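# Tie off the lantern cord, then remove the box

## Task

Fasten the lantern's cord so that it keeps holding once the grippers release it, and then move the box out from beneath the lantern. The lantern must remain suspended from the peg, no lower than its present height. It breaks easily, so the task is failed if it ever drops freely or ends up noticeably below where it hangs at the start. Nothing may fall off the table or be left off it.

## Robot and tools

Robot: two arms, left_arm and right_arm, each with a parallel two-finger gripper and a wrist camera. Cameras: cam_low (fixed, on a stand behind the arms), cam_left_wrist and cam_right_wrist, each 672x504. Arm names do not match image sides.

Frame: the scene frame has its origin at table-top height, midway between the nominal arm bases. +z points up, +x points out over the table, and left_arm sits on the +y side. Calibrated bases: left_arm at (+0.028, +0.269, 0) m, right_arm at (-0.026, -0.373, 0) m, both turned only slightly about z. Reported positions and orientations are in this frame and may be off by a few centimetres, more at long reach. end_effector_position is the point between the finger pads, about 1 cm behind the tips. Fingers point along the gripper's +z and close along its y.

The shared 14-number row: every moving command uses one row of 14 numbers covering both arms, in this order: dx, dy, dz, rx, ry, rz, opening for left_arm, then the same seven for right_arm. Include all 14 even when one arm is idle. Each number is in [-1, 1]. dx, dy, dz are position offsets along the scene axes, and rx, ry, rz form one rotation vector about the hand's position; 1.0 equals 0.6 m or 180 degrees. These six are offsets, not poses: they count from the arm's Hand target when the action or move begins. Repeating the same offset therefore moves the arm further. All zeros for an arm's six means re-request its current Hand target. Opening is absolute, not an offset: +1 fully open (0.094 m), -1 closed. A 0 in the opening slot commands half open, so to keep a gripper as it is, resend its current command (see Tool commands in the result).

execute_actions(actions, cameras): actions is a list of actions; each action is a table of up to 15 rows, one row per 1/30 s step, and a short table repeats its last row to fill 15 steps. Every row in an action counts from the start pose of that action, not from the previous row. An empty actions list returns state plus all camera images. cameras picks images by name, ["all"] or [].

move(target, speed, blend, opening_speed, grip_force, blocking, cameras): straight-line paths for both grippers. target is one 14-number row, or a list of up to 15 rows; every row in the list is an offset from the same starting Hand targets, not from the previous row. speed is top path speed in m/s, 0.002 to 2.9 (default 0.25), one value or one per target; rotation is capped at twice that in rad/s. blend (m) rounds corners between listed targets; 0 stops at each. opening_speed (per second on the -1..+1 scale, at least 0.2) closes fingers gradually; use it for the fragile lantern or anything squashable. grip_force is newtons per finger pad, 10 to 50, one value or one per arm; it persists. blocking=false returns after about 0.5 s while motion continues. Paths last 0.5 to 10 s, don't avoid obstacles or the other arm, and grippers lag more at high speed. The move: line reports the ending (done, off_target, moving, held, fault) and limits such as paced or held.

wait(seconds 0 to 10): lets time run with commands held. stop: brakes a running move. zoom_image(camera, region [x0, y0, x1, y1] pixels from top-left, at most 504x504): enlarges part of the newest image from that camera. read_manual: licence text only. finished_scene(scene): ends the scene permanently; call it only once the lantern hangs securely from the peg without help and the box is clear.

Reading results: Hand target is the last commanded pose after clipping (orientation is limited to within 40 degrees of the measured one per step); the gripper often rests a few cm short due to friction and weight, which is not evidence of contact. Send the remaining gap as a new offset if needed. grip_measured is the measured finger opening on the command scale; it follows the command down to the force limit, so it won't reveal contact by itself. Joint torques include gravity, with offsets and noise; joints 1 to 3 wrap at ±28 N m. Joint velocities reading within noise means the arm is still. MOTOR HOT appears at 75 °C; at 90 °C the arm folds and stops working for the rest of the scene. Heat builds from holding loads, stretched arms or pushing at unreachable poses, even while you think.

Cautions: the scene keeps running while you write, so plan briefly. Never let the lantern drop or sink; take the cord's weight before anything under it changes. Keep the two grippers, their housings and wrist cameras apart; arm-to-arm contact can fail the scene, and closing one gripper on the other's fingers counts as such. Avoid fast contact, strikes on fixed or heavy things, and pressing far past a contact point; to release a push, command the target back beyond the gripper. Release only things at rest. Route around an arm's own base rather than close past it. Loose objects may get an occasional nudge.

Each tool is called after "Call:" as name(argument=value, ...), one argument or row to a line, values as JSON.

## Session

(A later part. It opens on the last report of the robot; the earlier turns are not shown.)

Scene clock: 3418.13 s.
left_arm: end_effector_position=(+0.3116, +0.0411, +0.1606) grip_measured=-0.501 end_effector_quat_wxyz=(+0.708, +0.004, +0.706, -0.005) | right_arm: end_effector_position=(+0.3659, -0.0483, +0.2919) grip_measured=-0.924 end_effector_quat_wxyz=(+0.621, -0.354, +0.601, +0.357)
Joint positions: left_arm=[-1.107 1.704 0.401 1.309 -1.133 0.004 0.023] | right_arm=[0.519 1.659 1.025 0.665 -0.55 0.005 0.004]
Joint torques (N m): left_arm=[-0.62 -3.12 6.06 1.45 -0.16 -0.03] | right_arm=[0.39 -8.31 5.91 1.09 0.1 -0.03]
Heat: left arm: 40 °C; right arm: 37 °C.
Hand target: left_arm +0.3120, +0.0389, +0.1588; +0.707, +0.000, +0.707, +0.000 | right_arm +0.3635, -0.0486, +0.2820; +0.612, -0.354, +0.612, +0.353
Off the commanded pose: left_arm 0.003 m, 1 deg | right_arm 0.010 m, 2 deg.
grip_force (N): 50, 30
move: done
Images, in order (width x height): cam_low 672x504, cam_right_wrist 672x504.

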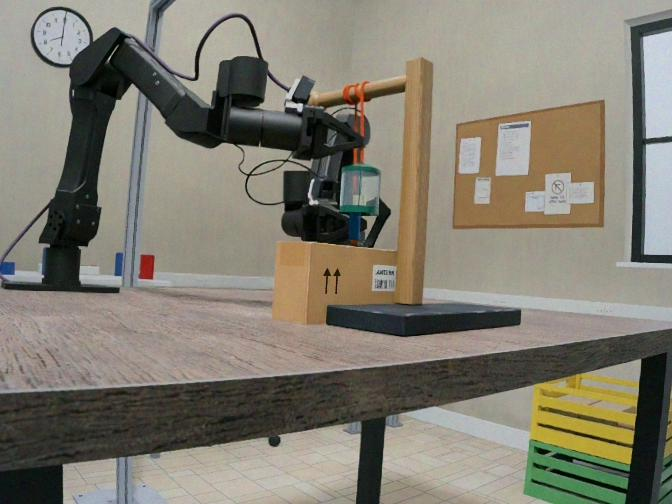

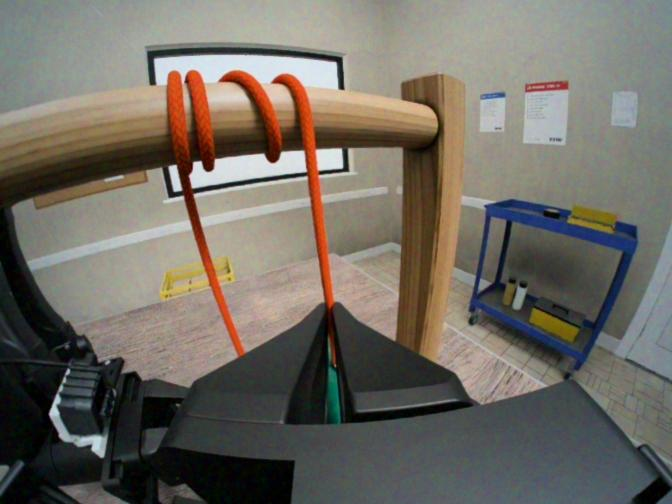

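Call:
move(
  target=[0, 0, 0, 0, 0, 0, -0.5, 0, 0, -0.015, 0, 0, 0, -1.0],
  speed=0.02,
  cameras=["cam_low", "cam_right_wrist"],
)

Scene clock: 3422.43 s.
left_arm: end_effector_position=(+0.3116, +0.0411, +0.1606) grip_measured=-0.501 end_effector_quat_wxyz=(+0.708, +0.004, +0.706, -0.005) | right_arm: end_effector_position=(+0.3638, -0.0495, +0.2912) grip_measured=-0.924 end_effector_quat_wxyz=(+0.628, -0.354, +0.594, +0.357)
Joint positions: left_arm=[-1.107 1.704 0.401 1.309 -1.133 0.004 0.023] | right_arm=[0.519 1.659 1.003 0.708 -0.55 0.005 0.004]
Joint torques (N m): left_arm=[-0.58 -3.08 6.08 1.47 -0.15 -0.05] | right_arm=[0.39 -7.17 5.75 1.03 0.1 -0.03]
Heat: left arm: 40 °C; right arm: 37 °C.
Hand target: left_arm +0.3120, +0.0389, +0.1588; +0.707, +0.000, +0.707, +0.000 | right_arm +0.3635, -0.0486, +0.2730; +0.612, -0.354, +0.612, +0.354
Off the commanded pose: left_arm 0.003 m, 1 deg | right_arm 0.018 m, 3 deg.
grip_force (N): 50, 30
move: off_target (right_arm)
Images, in order (width x height): cam_low 672x504, cam_right_wrist 672x504.

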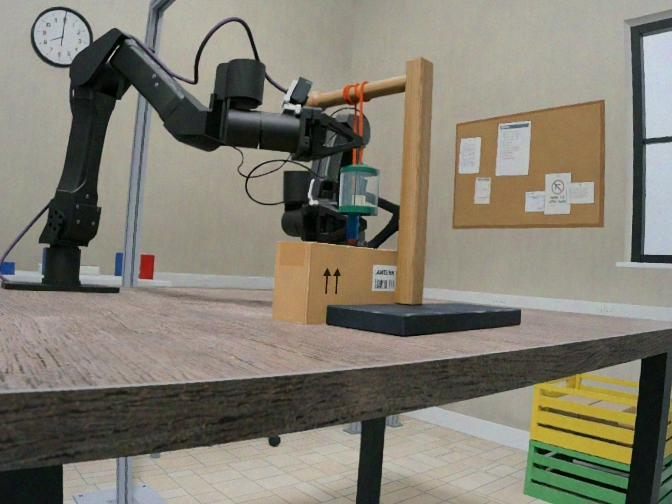

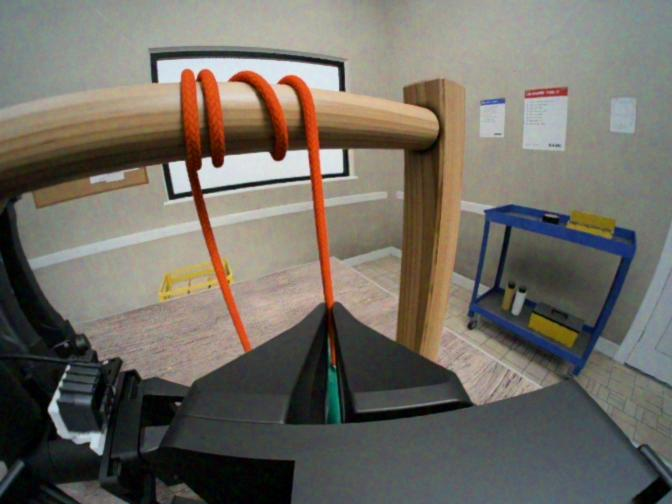

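Call:
move(
  target=[0, 0, 0, 0, 0, 0, -0.5, 0, 0, -0.015, 0, 0, 0, -1.0],
  speed=0.02,
  cameras=["cam_low", "cam_right_wrist"],
)

Scene clock: 3428.30 s.
left_arm: end_effector_position=(+0.3116, +0.0411, +0.1606) grip_measured=-0.501 end_effector_quat_wxyz=(+0.708, +0.004, +0.706, -0.005) | right_arm: end_effector_position=(+0.3615, -0.0508, +0.2906) grip_measured=-0.924 end_effector_quat_wxyz=(+0.635, -0.354, +0.586, +0.356)
Joint positions: left_arm=[-1.107 1.704 0.401 1.309 -1.133 0.004 0.023] | right_arm=[0.519 1.659 0.98 0.751 -0.549 0.005 0.004]
Joint torques (N m): left_arm=[-0.61 -3.18 6.01 1.44 -0.15 -0.05] | right_arm=[0.39 -6.02 5.57 0.98 0.1 -0.03]
Heat: left arm: 40 °C; right arm: 38 °C.
Hand target: left_arm +0.3120, +0.0389, +0.1588; +0.707, +0.000, +0.707, +0.000 | right_arm +0.3635, -0.0486, +0.2640; +0.612, -0.354, +0.612, +0.354
Off the commanded pose: left_arm 0.003 m, 1 deg | right_arm 0.027 m, 4 deg.
grip_force (N): 50, 30
move: off_target (right_arm)
Images, in order (width x height): cam_low 672x504, cam_right_wrist 672x504.

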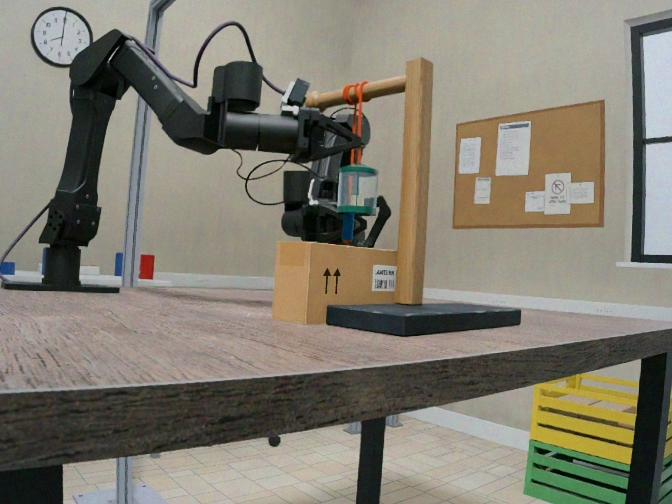

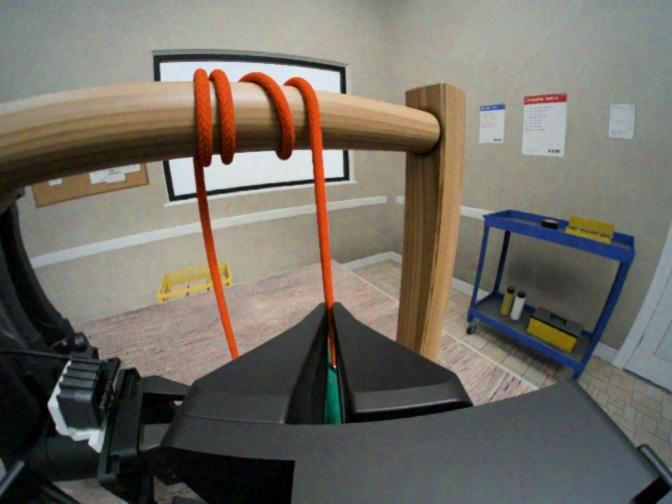

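Call:
move(
  target=[0, 0, 0, 0, 0, 0, -0.5, 0.002, 0.002, -0.015, 0, 0, 0, -1.0],
  speed=0.02,
  cameras=["cam_low", "cam_right_wrist"],
)

Scene clock: 3433.37 s.
left_arm: end_effector_position=(+0.3116, +0.0411, +0.1606) grip_measured=-0.501 end_effector_quat_wxyz=(+0.708, +0.004, +0.706, -0.005) | right_arm: end_effector_position=(+0.3619, -0.0507, +0.2897) grip_measured=-0.924 end_effector_quat_wxyz=(+0.644, -0.354, +0.577, +0.356)
Joint positions: left_arm=[-1.107 1.704 0.401 1.309 -1.133 0.004 0.023] | right_arm=[0.519 1.674 0.967 0.804 -0.549 0.005 0.004]
Joint torques (N m): left_arm=[-0.55 -3.14 6 1.46 -0.15 -0.04] | right_arm=[0.47 -5.59 5.22 0.83 0.11 -0.03]
Heat: left arm: 40 °C; right arm: 37 °C.
Hand target: left_arm +0.3120, +0.0389, +0.1588; +0.707, +0.000, +0.707, +0.000 | right_arm +0.3647, -0.0473, +0.2550; +0.612, -0.354, +0.612, +0.354
Off the commanded pose: left_arm 0.003 m, 1 deg | right_arm 0.035 m, 5 deg.
grip_force (N): 50, 30
move: off_target (right_arm)
Images, in order (width x height): cam_low 672x504, cam_right_wrist 672x504.

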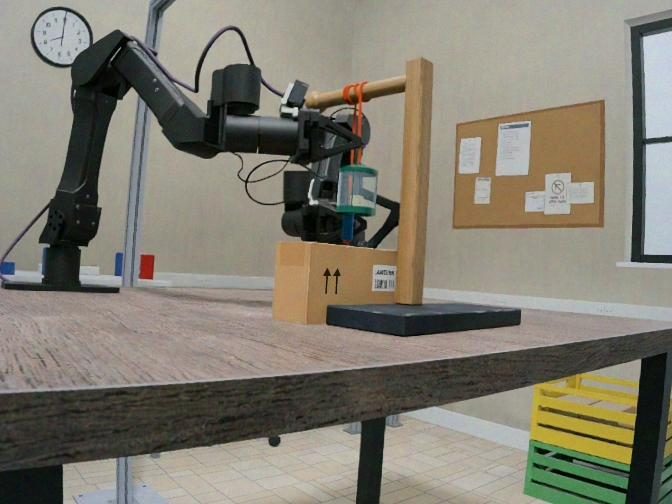

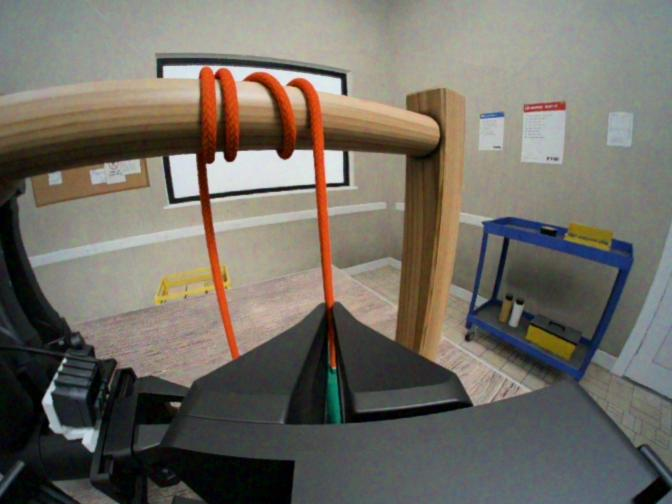

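Call:
move(
  target=[0, 0, 0, 0, 0, 0, -0.5, 0, 0, 0.04, 0, 0, 0, -1.0],
  speed=0.03,
  cameras=["cam_low", "cam_right_wrist"],
)

Scene clock: 3451.10 s.
left_arm: end_effector_position=(+0.3116, +0.0411, +0.1606) grip_measured=-0.501 end_effector_quat_wxyz=(+0.708, +0.004, +0.706, -0.005) | right_arm: end_effector_position=(+0.3646, -0.0492, +0.2896) grip_measured=-0.924 end_effector_quat_wxyz=(+0.636, -0.354, +0.586, +0.356)
Joint positions: left_arm=[-1.107 1.704 0.401 1.309 -1.133 0.004 0.023] | right_arm=[0.519 1.674 0.991 0.757 -0.549 0.005 0.004]
Joint torques (N m): left_arm=[-0.58 -3.17 6.05 1.45 -0.15 -0.04] | right_arm=[0.5 -8.66 8.08 0.44 0.11 0]
Heat: left arm: 39 °C; right arm: 37 °C.
Hand target: left_arm +0.3120, +0.0389, +0.1588; +0.707, +0.000, +0.707, +0.000 | right_arm +0.3647, -0.0473, +0.2791; +0.612, -0.354, +0.612, +0.354
Off the commanded pose: left_arm 0.003 m, 1 deg | right_arm 0.011 m, 4 deg.
grip_force (N): 50, 30
move: off_target (right_arm)
Images, in order (width x height): cam_low 672x504, cam_right_wrist 672x504.

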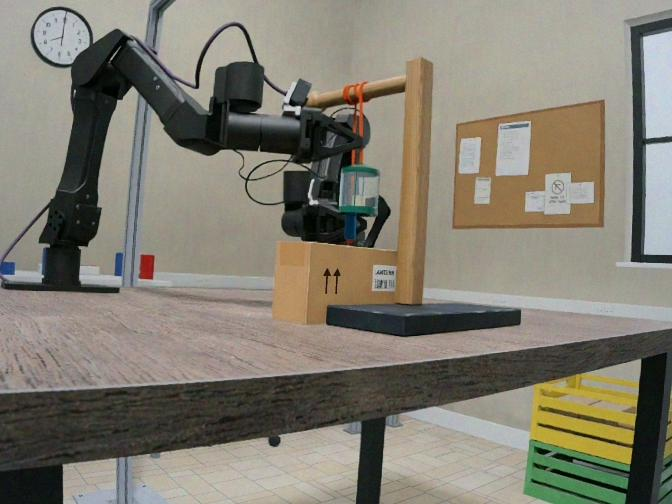

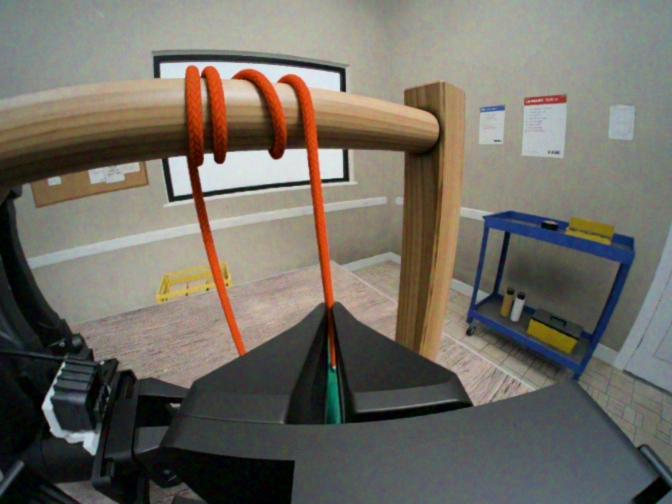

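Call:
move(
  target=[0, 0, 0, 0, 0, 0, -0.5, 0, 0, 0.0, 0, 0, 0, -0.87],
  speed=0.03,
  opening_speed=0.2,
  cameras=["cam_low", "cam_left_wrist", "cam_right_wrist"],
)

Scene clock: 3474.30 s.
left_arm: end_effector_position=(+0.3116, +0.0411, +0.1606) grip_measured=-0.501 end_effector_quat_wxyz=(+0.708, +0.004, +0.706, -0.005) | right_arm: end_effector_position=(+0.3653, -0.0491, +0.2692) grip_measured=-0.873 end_effector_quat_wxyz=(+0.605, -0.353, +0.619, +0.356)
Joint positions: left_arm=[-1.107 1.704 0.401 1.309 -1.133 0.004 0.023] | right_arm=[0.519 1.674 0.991 0.666 -0.547 0.005 0.006]
Joint torques (N m): left_arm=[-0.53 -3.12 6.05 1.44 -0.17 -0.04] | right_arm=[0.49 -8.69 8.47 1.2 0.07 -0.02]
Heat: left arm: 39 °C; right arm: 39 °C.
Hand target: left_arm +0.3120, +0.0389, +0.1588; +0.707, +0.000, +0.707, +0.000 | right_arm +0.3647, -0.0473, +0.2790; +0.612, -0.354, +0.612, +0.354
Off the commanded pose: left_arm 0.003 m, 1 deg | right_arm 0.010 m, 1 deg.
grip_force (N): 50, 30
move: done

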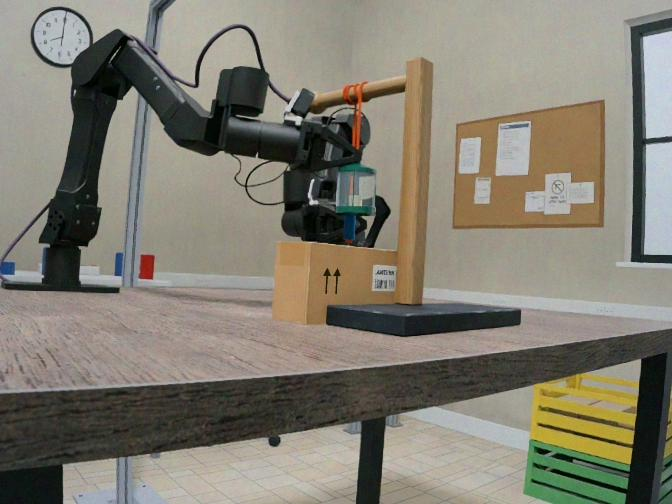

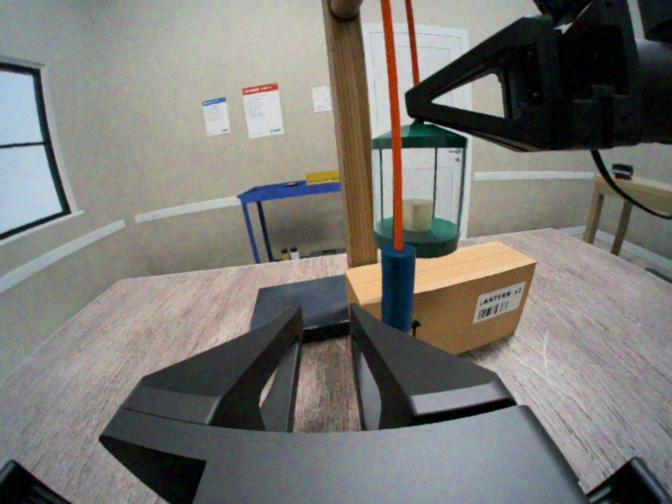

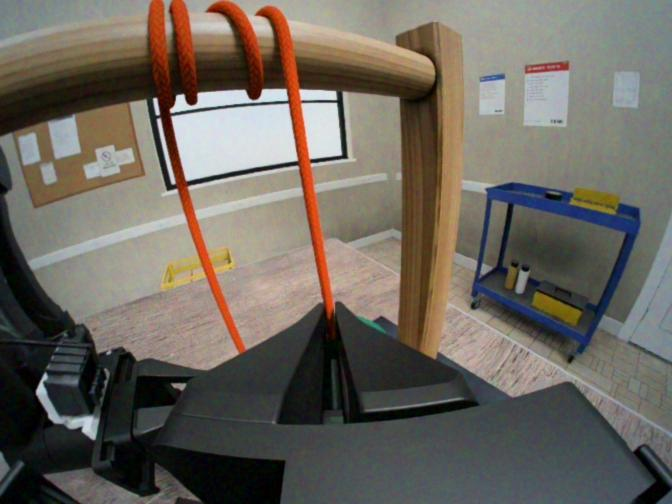

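Call:
move(
  target=[0, 0, 0, 0, 0, 0, -0.5, 0, 0, 0.025, 0, 0, 0, -0.8],
  speed=0.03,
  opening_speed=0.3,
  cameras=["cam_low", "cam_left_wrist", "cam_right_wrist"],
)

Scene clock: 3493.97 s.
left_arm: end_effector_position=(+0.3116, +0.0411, +0.1606) grip_measured=-0.501 end_effector_quat_wxyz=(+0.708, +0.004, +0.706, -0.005) | right_arm: end_effector_position=(+0.3670, -0.0484, +0.2661) grip_measured=-0.802 end_effector_quat_wxyz=(+0.593, -0.352, +0.630, +0.356)
Joint positions: left_arm=[-1.107 1.704 0.401 1.309 -1.133 0.004 0.023] | right_arm=[0.519 1.674 1.009 0.616 -0.546 0.005 0.009]
Joint torques (N m): left_arm=[-0.51 -3.11 6.02 1.46 -0.14 -0.05] | right_arm=[0.49 -10.85 10.1 1.13 0.05 -0.02]
Heat: left arm: 39 °C; right arm: 39 °C.
Hand target: left_arm +0.3120, +0.0389, +0.1588; +0.707, +0.000, +0.707, +0.000 | right_arm +0.3648, -0.0474, +0.2940; +0.612, -0.354, +0.612, +0.353
Off the commanded pose: left_arm 0.003 m, 1 deg | right_arm 0.028 m, 3 deg.
grip_force (N): 50, 30
move: off_target (right_arm)

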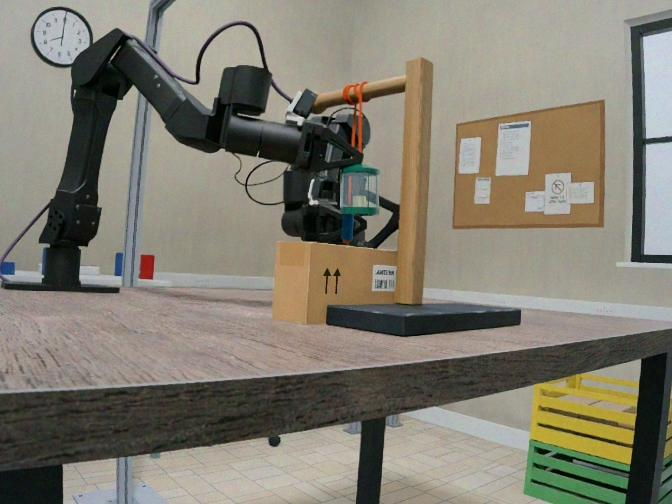

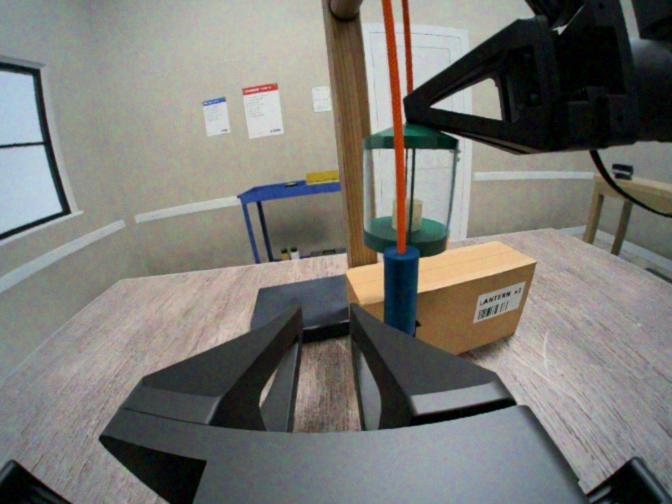

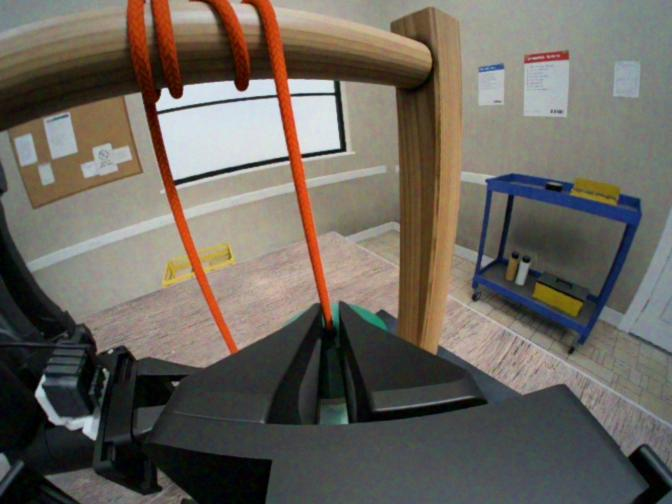

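Call:
move(
  target=[0, 0, 0, 0, 0, 0, -0.5, 0, 0, 0.02, 0, 0, 0, -0.8],
  speed=0.02,
  cameras=["cam_low"],
)

Scene clock: 3511.60 s.
left_arm: end_effector_position=(+0.3116, +0.0411, +0.1606) grip_measured=-0.501 end_effector_quat_wxyz=(+0.708, +0.004, +0.706, -0.005) | right_arm: end_effector_position=(+0.3675, -0.0482, +0.2717) grip_measured=-0.802 end_effector_quat_wxyz=(+0.586, -0.352, +0.637, +0.356)
Joint positions: left_arm=[-1.107 1.704 0.401 1.309 -1.133 0.004 0.023] | right_arm=[0.519 1.661 1.038 0.555 -0.546 0.005 0.009]
Joint torques (N m): left_arm=[-0.58 -3.12 6.04 1.45 -0.15 -0.02] | right_arm=[0.49 -11.15 10.54 1.23 0.04 -0.02]
Heat: left arm: 39 °C; right arm: 40 °C.
Hand target: left_arm +0.3120, +0.0389, +0.1588; +0.707, +0.000, +0.707, +0.000 | right_arm +0.3648, -0.0473, +0.3059; +0.612, -0.354, +0.612, +0.354
Off the commanded pose: left_arm 0.003 m, 1 deg | right_arm 0.034 m, 4 deg.
grip_force (N): 50, 30
move: off_target (right_arm)
Images, in order (width x height): cam_low 672x504.

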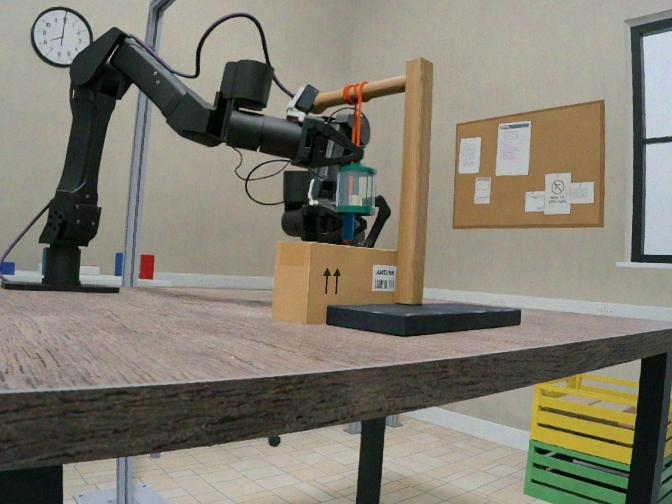

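Call:
move(
  target=[0, 0, 0, 0, 0, 0, -0.5, 0, 0, 0.015, 0, 0, 0, -0.75],
  speed=0.02,
  cameras=["cam_low", "cam_left_wrist", "cam_right_wrist"],
)

Scene clock: 3519.43 s.
left_arm: end_effector_position=(+0.3116, +0.0411, +0.1606) grip_measured=-0.501 end_effector_quat_wxyz=(+0.708, +0.004, +0.706, -0.005) | right_arm: end_effector_position=(+0.3681, -0.0479, +0.2809) grip_measured=-0.753 end_effector_quat_wxyz=(+0.587, -0.352, +0.637, +0.356)
Joint positions: left_arm=[-1.107 1.704 0.401 1.309 -1.133 0.004 0.023] | right_arm=[0.519 1.651 1.064 0.518 -0.545 0.005 0.012]
Joint torques (N m): left_arm=[-0.55 -3.11 6.06 1.45 -0.16 -0.06] | right_arm=[0.49 -11.11 10.62 1.24 0.03 -0.02]
Heat: left arm: 39 °C; right arm: 40 °C.
Hand target: left_arm +0.3120, +0.0389, +0.1588; +0.707, +0.000, +0.707, +0.000 | right_arm +0.3647, -0.0473, +0.3152; +0.612, -0.354, +0.612, +0.354
Off the commanded pose: left_arm 0.003 m, 1 deg | right_arm 0.034 m, 4 deg.
grip_force (N): 50, 30
move: off_target (right_arm)

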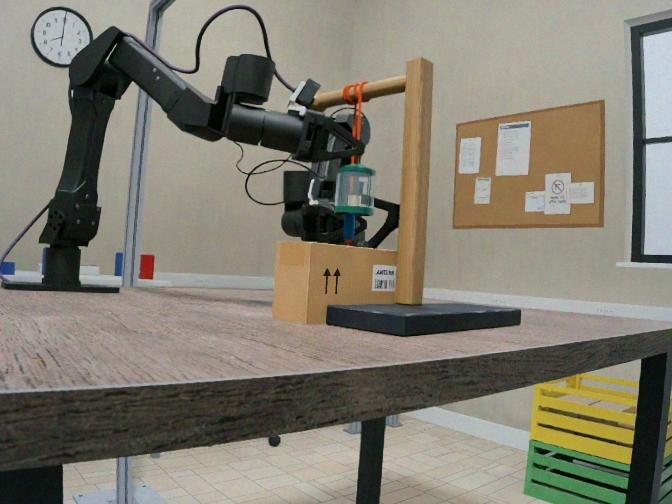

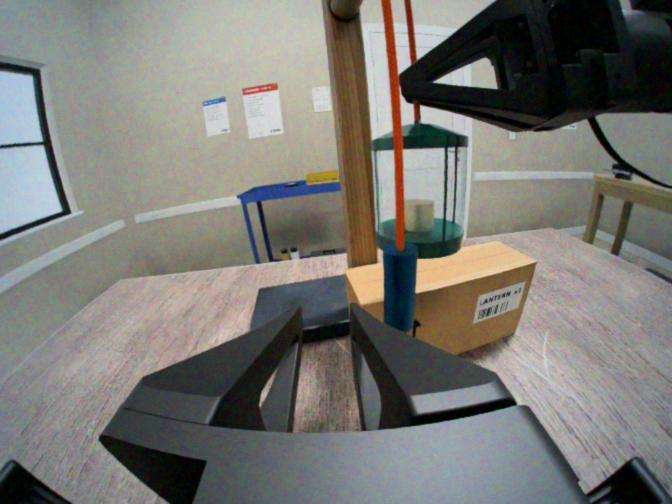

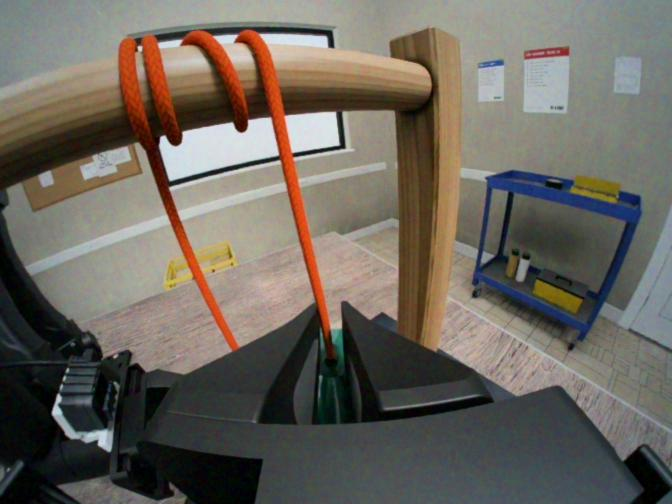

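Call:
move(
  target=[
    [0, 0, 0, 0, 0, 0, -0.5, 0, 0, 0.0, 0, 0, 0, -0.5],
    [0, 0, 0, 0, 0, 0, -0.5, -0.0917, -0.159, 0.015, 0, 0, 0, -0.5],
  ],
  speed=0.05,
  cameras=["cam_low", "cam_left_wrist", "cam_right_wrist"],
)

Scene clock: 3537.33 s.
left_arm: end_effector_position=(+0.3116, +0.0411, +0.1606) grip_measured=-0.501 end_effector_quat_wxyz=(+0.708, +0.004, +0.706, -0.005) | right_arm: end_effector_position=(+0.3158, -0.1399, +0.3190) grip_measured=-0.503 end_effector_quat_wxyz=(+0.608, -0.350, +0.618, +0.355)
Joint positions: left_arm=[-1.107 1.704 0.401 1.309 -1.133 0.004 0.023] | right_arm=[0.31 1.285 0.844 0.428 -0.748 0.005 0.023]
Joint torques (N m): left_arm=[-0.58 -3.17 6.05 1.46 -0.16 -0.03] | right_arm=[-0.39 -6.86 6.94 1.16 -0.1 -0.03]
Heat: left arm: 38 °C; right arm: 40 °C.
Hand target: left_arm +0.3120, +0.0389, +0.1588; +0.707, +0.000, +0.707, +0.000 | right_arm +0.3097, -0.1426, +0.3240; +0.612, -0.354, +0.612, +0.354
Off the commanded pose: left_arm 0.003 m, 1 deg | right_arm 0.008 m, 1 deg.
grip_force (N): 50, 30
move: done

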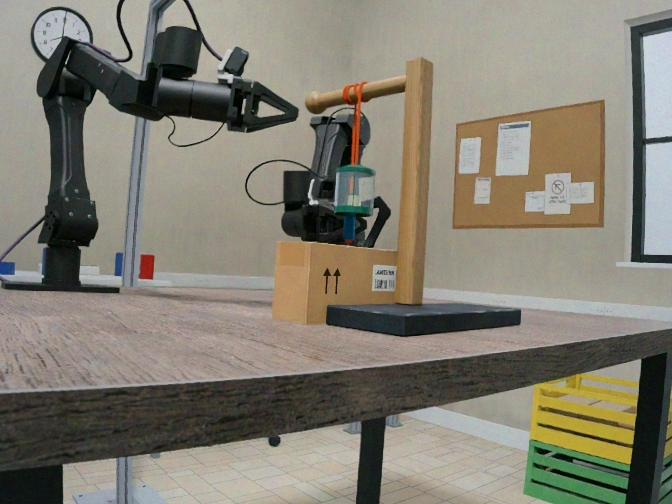

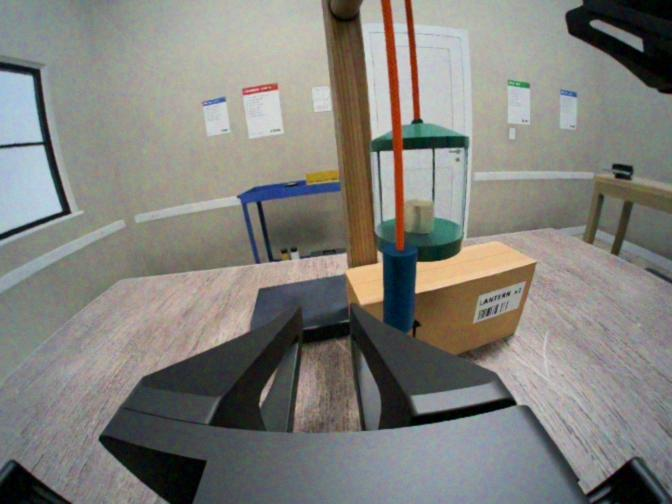

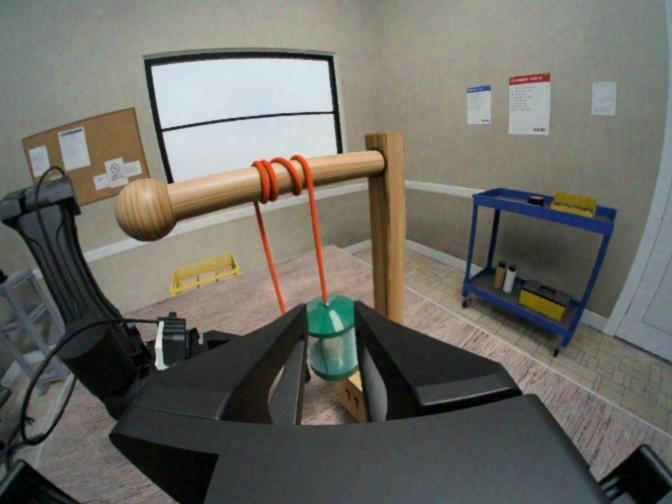

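Call:
move(
  target=[
    [-0.06, 0.02, 0.01, 0, 0, 0, -0.5, 0, 0, 0, 0, 0, 0, -0.5],
    [-0.11, 0.13, 0.1, 0, 0, 0, -0.5, 0, 0, 0, 0, 0, 0, -0.5],
  ],
  speed=0.06,
  blend=[0.02, 0],
  cameras=["cam_low", "cam_left_wrist", "cam_right_wrist"],
)

Scene clock: 3556.57 s.
left_arm: end_effector_position=(+0.2473, +0.1156, +0.2132) grip_measured=-0.501 end_effector_quat_wxyz=(+0.706, +0.012, +0.708, +0.006) | right_arm: end_effector_position=(+0.3157, -0.1399, +0.3190) grip_measured=-0.503 end_effector_quat_wxyz=(+0.607, -0.350, +0.618, +0.355)
Joint positions: left_arm=[-1.287 0.933 0.213 0.71 -1.319 0.016 0.023] | right_arm=[0.31 1.285 0.844 0.428 -0.749 0.005 0.023]
Joint torques (N m): left_arm=[-0.76 -1.5 8.01 1.26 -0.13 -0.08] | right_arm=[-0.39 -6.86 6.95 1.16 -0.11 -0.03]
Heat: left arm: 38 °C; right arm: 38 °C.
Hand target: left_arm +0.2460, +0.1169, +0.2189; +0.707, +0.000, +0.707, +0.000 | right_arm +0.3097, -0.1426, +0.3240; +0.612, -0.354, +0.612, +0.354
Off the commanded pose: left_arm 0.006 m, 2 deg | right_arm 0.008 m, 1 deg.
grip_force (N): 50, 30
move: done; blend cut to 0.0192 m at target 1

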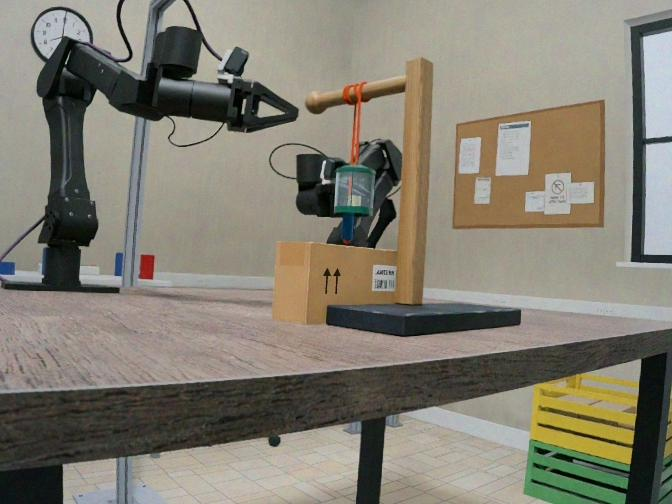

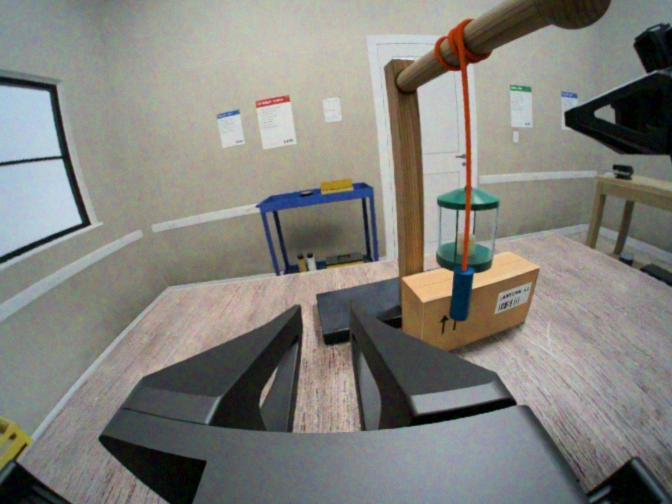

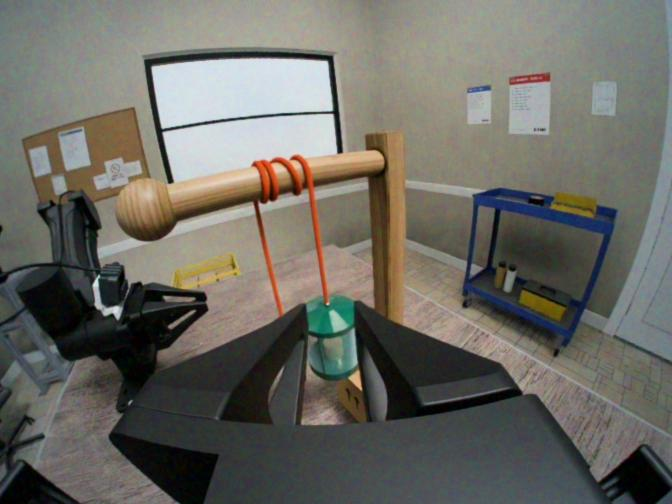

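Call:
zoom_image(
  camera="cam_low",
  region=[300, 60, 440, 250],
)

Call:
wait(
  seconds=6,
  cameras=["cam_low", "cam_left_wrist", "cam_right_wrist"],
)

Call:
zoom_image(
  camera="cam_low",
  region=[300, 60, 440, 250],
)

Scaled by 2.653 from the camera's 672x504 image, which has a finer 960x720 frame.

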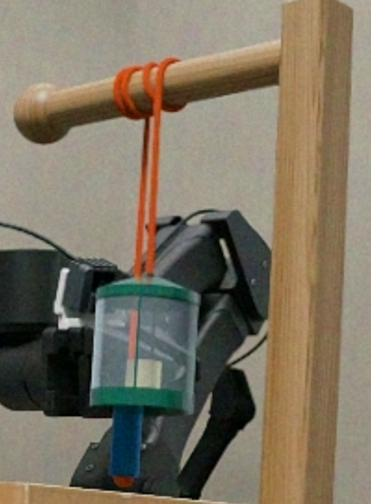

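Scene clock: 3578.00 s.
left_arm: end_effector_position=(+0.2473, +0.1156, +0.2131) grip_measured=-0.501 end_effector_quat_wxyz=(+0.706, +0.012, +0.708, +0.006) | right_arm: end_effector_position=(+0.3157, -0.1399, +0.3190) grip_measured=-0.503 end_effector_quat_wxyz=(+0.607, -0.350, +0.618, +0.355)
Joint positions: left_arm=[-1.287 0.933 0.213 0.709 -1.319 0.015 0.023] | right_arm=[0.31 1.285 0.844 0.428 -0.749 0.005 0.023]
Joint torques (N m): left_arm=[-0.69 -1.43 7.97 1.25 -0.13 -0.11] | right_arm=[-0.39 -6.86 6.95 1.16 -0.11 -0.03]
Heat: left arm: 38 °C; right arm: 38 °C.
Hand target: left_arm +0.2460, +0.1169, +0.2189; +0.707, +0.000, +0.707, +0.000 | right_arm +0.3097, -0.1426, +0.3240; +0.612, -0.354, +0.612, +0.354
Tool commands: left_gripper/opening=-0.5 right_gripper/opening=-0.5
Off the commanded pose: left_arm 0.006 m, 2 deg | right_arm 0.008 m, 1 deg.
grip_force (N): 50, 30
wait: 6.00 s; at rest from the start

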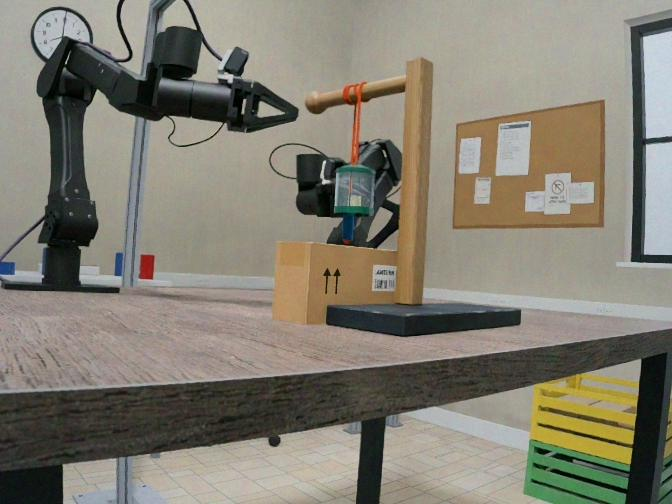

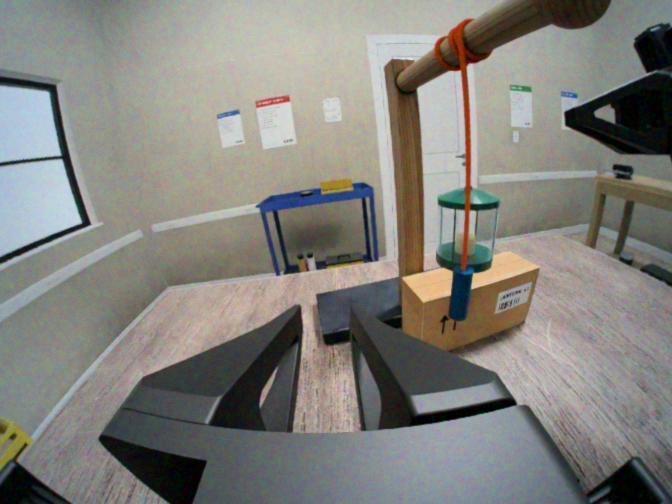

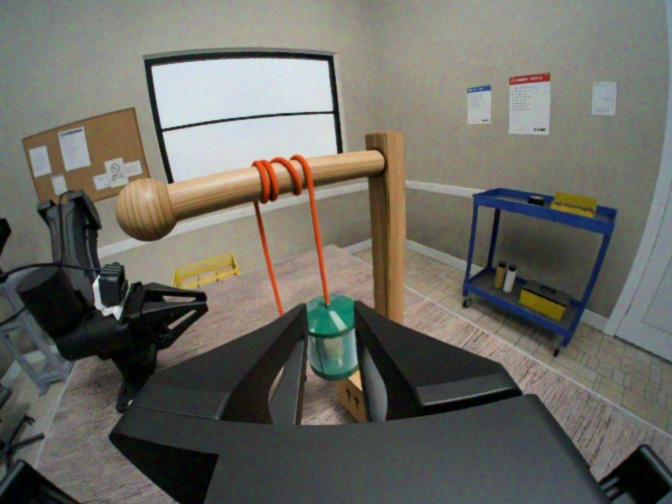

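Scaled by 2.653 from the camera's 672x504 image, which has a finer 960x720 frame.

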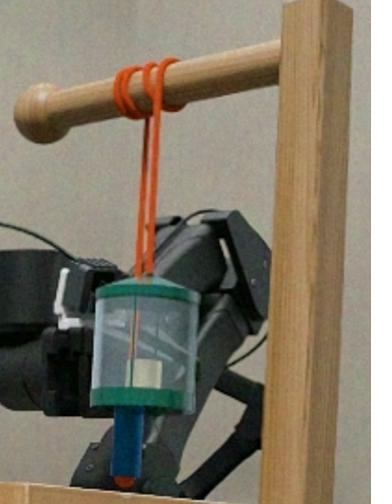

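Call:
move(
  target=[0, 0, 0, 0, 0, 0, -0.5, 0.05, -0.4287, 0.01, 0, 0, -0.0556, -0.5],
  speed=0.15,
  cameras=["all"],
)

Call:
zoom_image(
  camera="cam_right_wrist",
  region=[160, 160, 400, 420],
)

Call:
zoom_image(
  camera="cam_low",
  region=[250, 220, 540, 350],
)

Call:
zoom_image(
  camera="cam_left_wrist",
  region=[300, 160, 580, 380],
)

Scene clock: 3603.23 s.
left_arm: end_effector_position=(+0.2473, +0.1156, +0.2126) grip_measured=-0.501 end_effector_quat_wxyz=(+0.706, +0.012, +0.708, +0.007) | right_arm: end_effector_position=(+0.3383, -0.3990, +0.3169) grip_measured=-0.503 end_effector_quat_wxyz=(+0.630, -0.275, +0.654, +0.315)
Joint positions: left_arm=[-1.287 0.933 0.213 0.705 -1.319 0.013 0.023] | right_arm=[-0.57 1.419 0.95 0.408 -1.447 0.005 0.023]
Joint torques (N m): left_arm=[-0.66 -1.55 8.02 1.25 -0.13 -0.11] | right_arm=[-0.12 -5.08 10.39 1.05 -0.18 -0.11]
Heat: left arm: 39 °C; right arm: 38 °C.
Hand target: left_arm +0.2460, +0.1169, +0.2189; +0.707, +0.000, +0.707, +0.000 | right_arm +0.3396, -0.3999, +0.3300; +0.641, -0.299, +0.641, +0.299
Off the commanded pose: left_arm 0.007 m, 2 deg | right_arm 0.013 m, 4 deg.
grip_force (N): 50, 30
move: off_target (right_arm)

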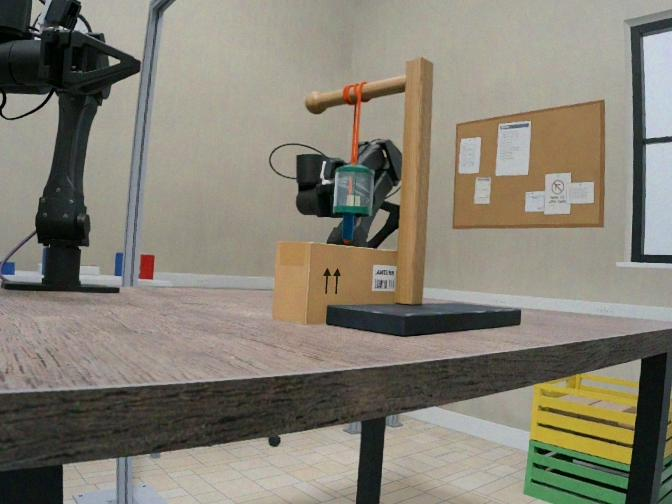

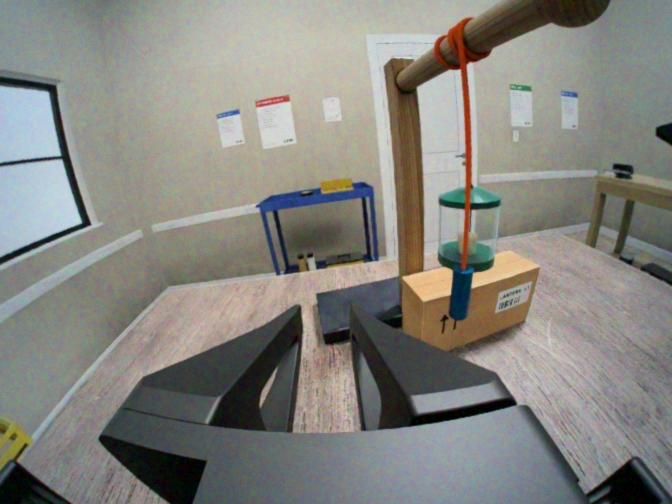

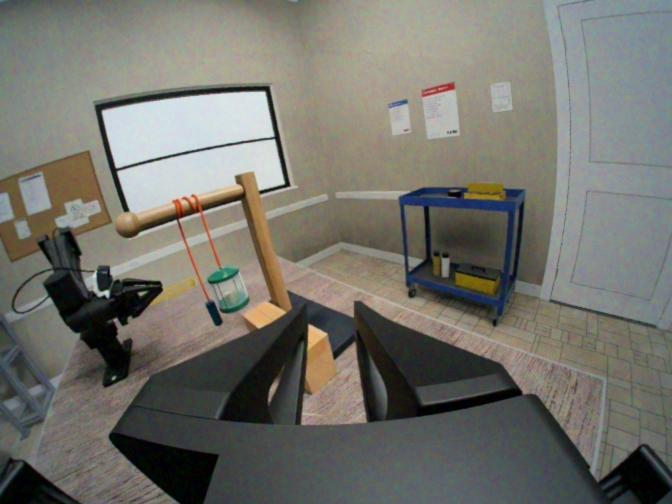

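Scaled by 1.938 from the camera's 672x504 image, which has a finer 960x720 frame.

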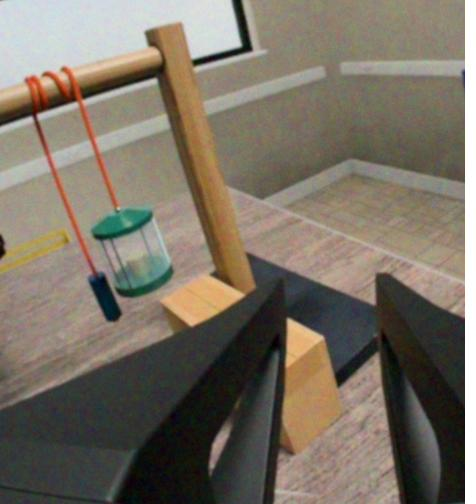

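Scaled by 1.738 from the camera's 672x504 image, which has a finer 960x720 frame.

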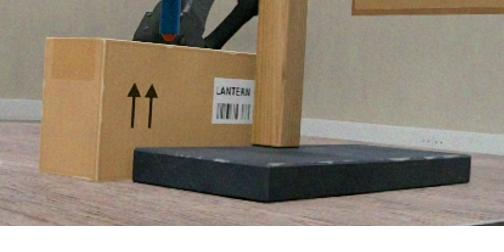

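Scaled by 1.800 from the camera's 672x504 image, which has a finer 960x720 frame.

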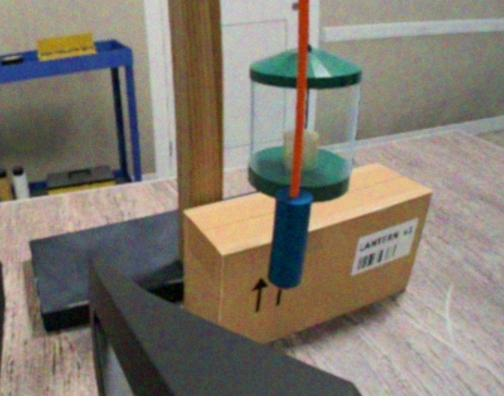

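Call:
move(
  target=[0, 0, 0, 0, 0, 0, -0.5, 0.0, 0.0, 0.02, 0, 0, -0.1, -0.5],
  speed=0.2,
  cameras=["cam_right_wrist"],
)

Call:
zoom_image(
  camera="cam_right_wrist",
  region=[60, 240, 320, 420],
)

Scene clock: 3629.83 s.
left_arm: end_effector_position=(+0.2473, +0.1156, +0.2126) grip_measured=-0.501 end_effector_quat_wxyz=(+0.706, +0.012, +0.708, +0.007) | right_arm: end_effector_position=(+0.3431, -0.4032, +0.3387) grip_measured=-0.503 end_effector_quat_wxyz=(+0.677, -0.192, +0.682, +0.200)
Joint positions: left_arm=[-1.287 0.933 0.213 0.705 -1.319 0.013 0.023] | right_arm=[-0.516 1.221 0.875 0.338 -1.092 0.005 0.023]
Joint torques (N m): left_arm=[-0.7 -1.51 7.95 1.26 -0.13 -0.11] | right_arm=[0.38 -5.76 7.1 0.96 0.04 -0.02]
Heat: left arm: 39 °C; right arm: 39 °C.
Hand target: left_arm +0.2460, +0.1169, +0.2189; +0.707, +0.000, +0.707, +0.000 | right_arm +0.3396, -0.3999, +0.3420; +0.680, -0.195, +0.680, +0.195
Off the commanded pose: left_arm 0.007 m, 2 deg | right_arm 0.006 m, 1 deg.
grip_force (N): 50, 30
move: done
Images, in order (width x height): cam_right_wrist 672x504.

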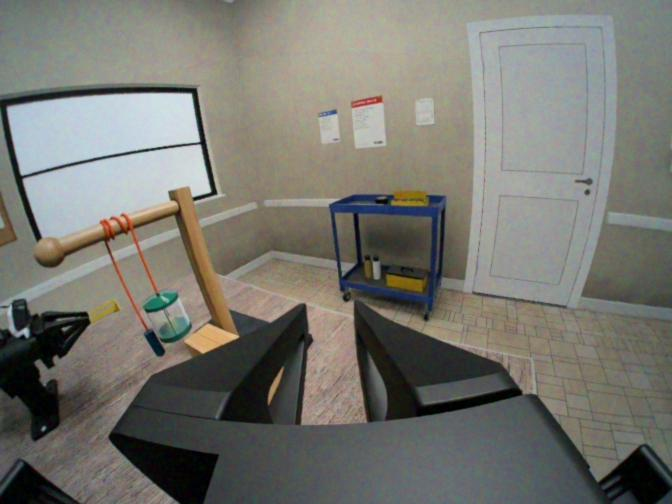

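Scaled by 1.938 from the camera's 672x504 image, which has a finer 960x720 frame.

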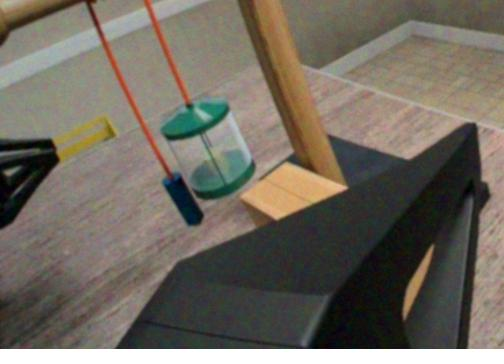

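Call:
move(
  target=[0, 0, 0, 0, 0, 0, -0.5, 0.134, -0.02, -0.33, 0, 0, 0.322, 0.9],
  speed=0.15,
  cameras=["cam_low", "cam_right_wrist"],
)

Scene clock: 3660.40 s.
left_arm: end_effector_position=(+0.2473, +0.1156, +0.2126) grip_measured=-0.501 end_effector_quat_wxyz=(+0.706, +0.012, +0.708, +0.007) | right_arm: end_effector_position=(+0.4167, -0.4123, +0.1400) grip_measured=+0.897 end_effector_quat_wxyz=(+0.604, -0.341, +0.623, +0.362)
Joint positions: left_arm=[-1.287 0.933 0.213 0.705 -1.319 0.013 0.023] | right_arm=[-0.493 2.116 1.098 0.641 -1.547 -0.336 0.089]
Joint torques (N m): left_arm=[-0.68 -1.47 8.03 1.25 -0.14 -0.11] | right_arm=[0.4 -9.33 7.95 0.81 -0.34 -0.12]
Heat: left arm: 39 °C; right arm: 38 °C.
Hand target: left_arm +0.2460, +0.1169, +0.2189; +0.707, +0.000, +0.707, +0.000 | right_arm +0.4201, -0.4120, +0.1441; +0.500, -0.500, +0.500, +0.500
Off the commanded pose: left_arm 0.007 m, 2 deg | right_arm 0.005 m, 30 deg.
joint sent to its limit (right arm) — joint 5 (wrist yaw), lower limit. The joint targets are off in orientation, not in position.
grip_force (N): 50, 30
move: off_target (right_arm)
Images, in order (width x height): cam_low 672x504, cam_right_wrist 672x504.

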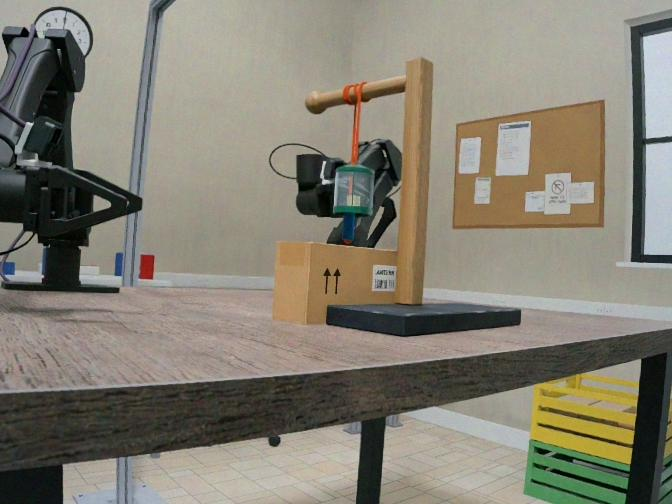

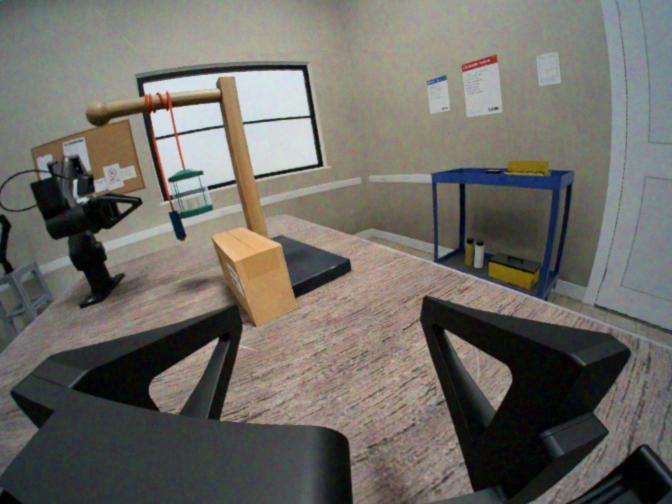

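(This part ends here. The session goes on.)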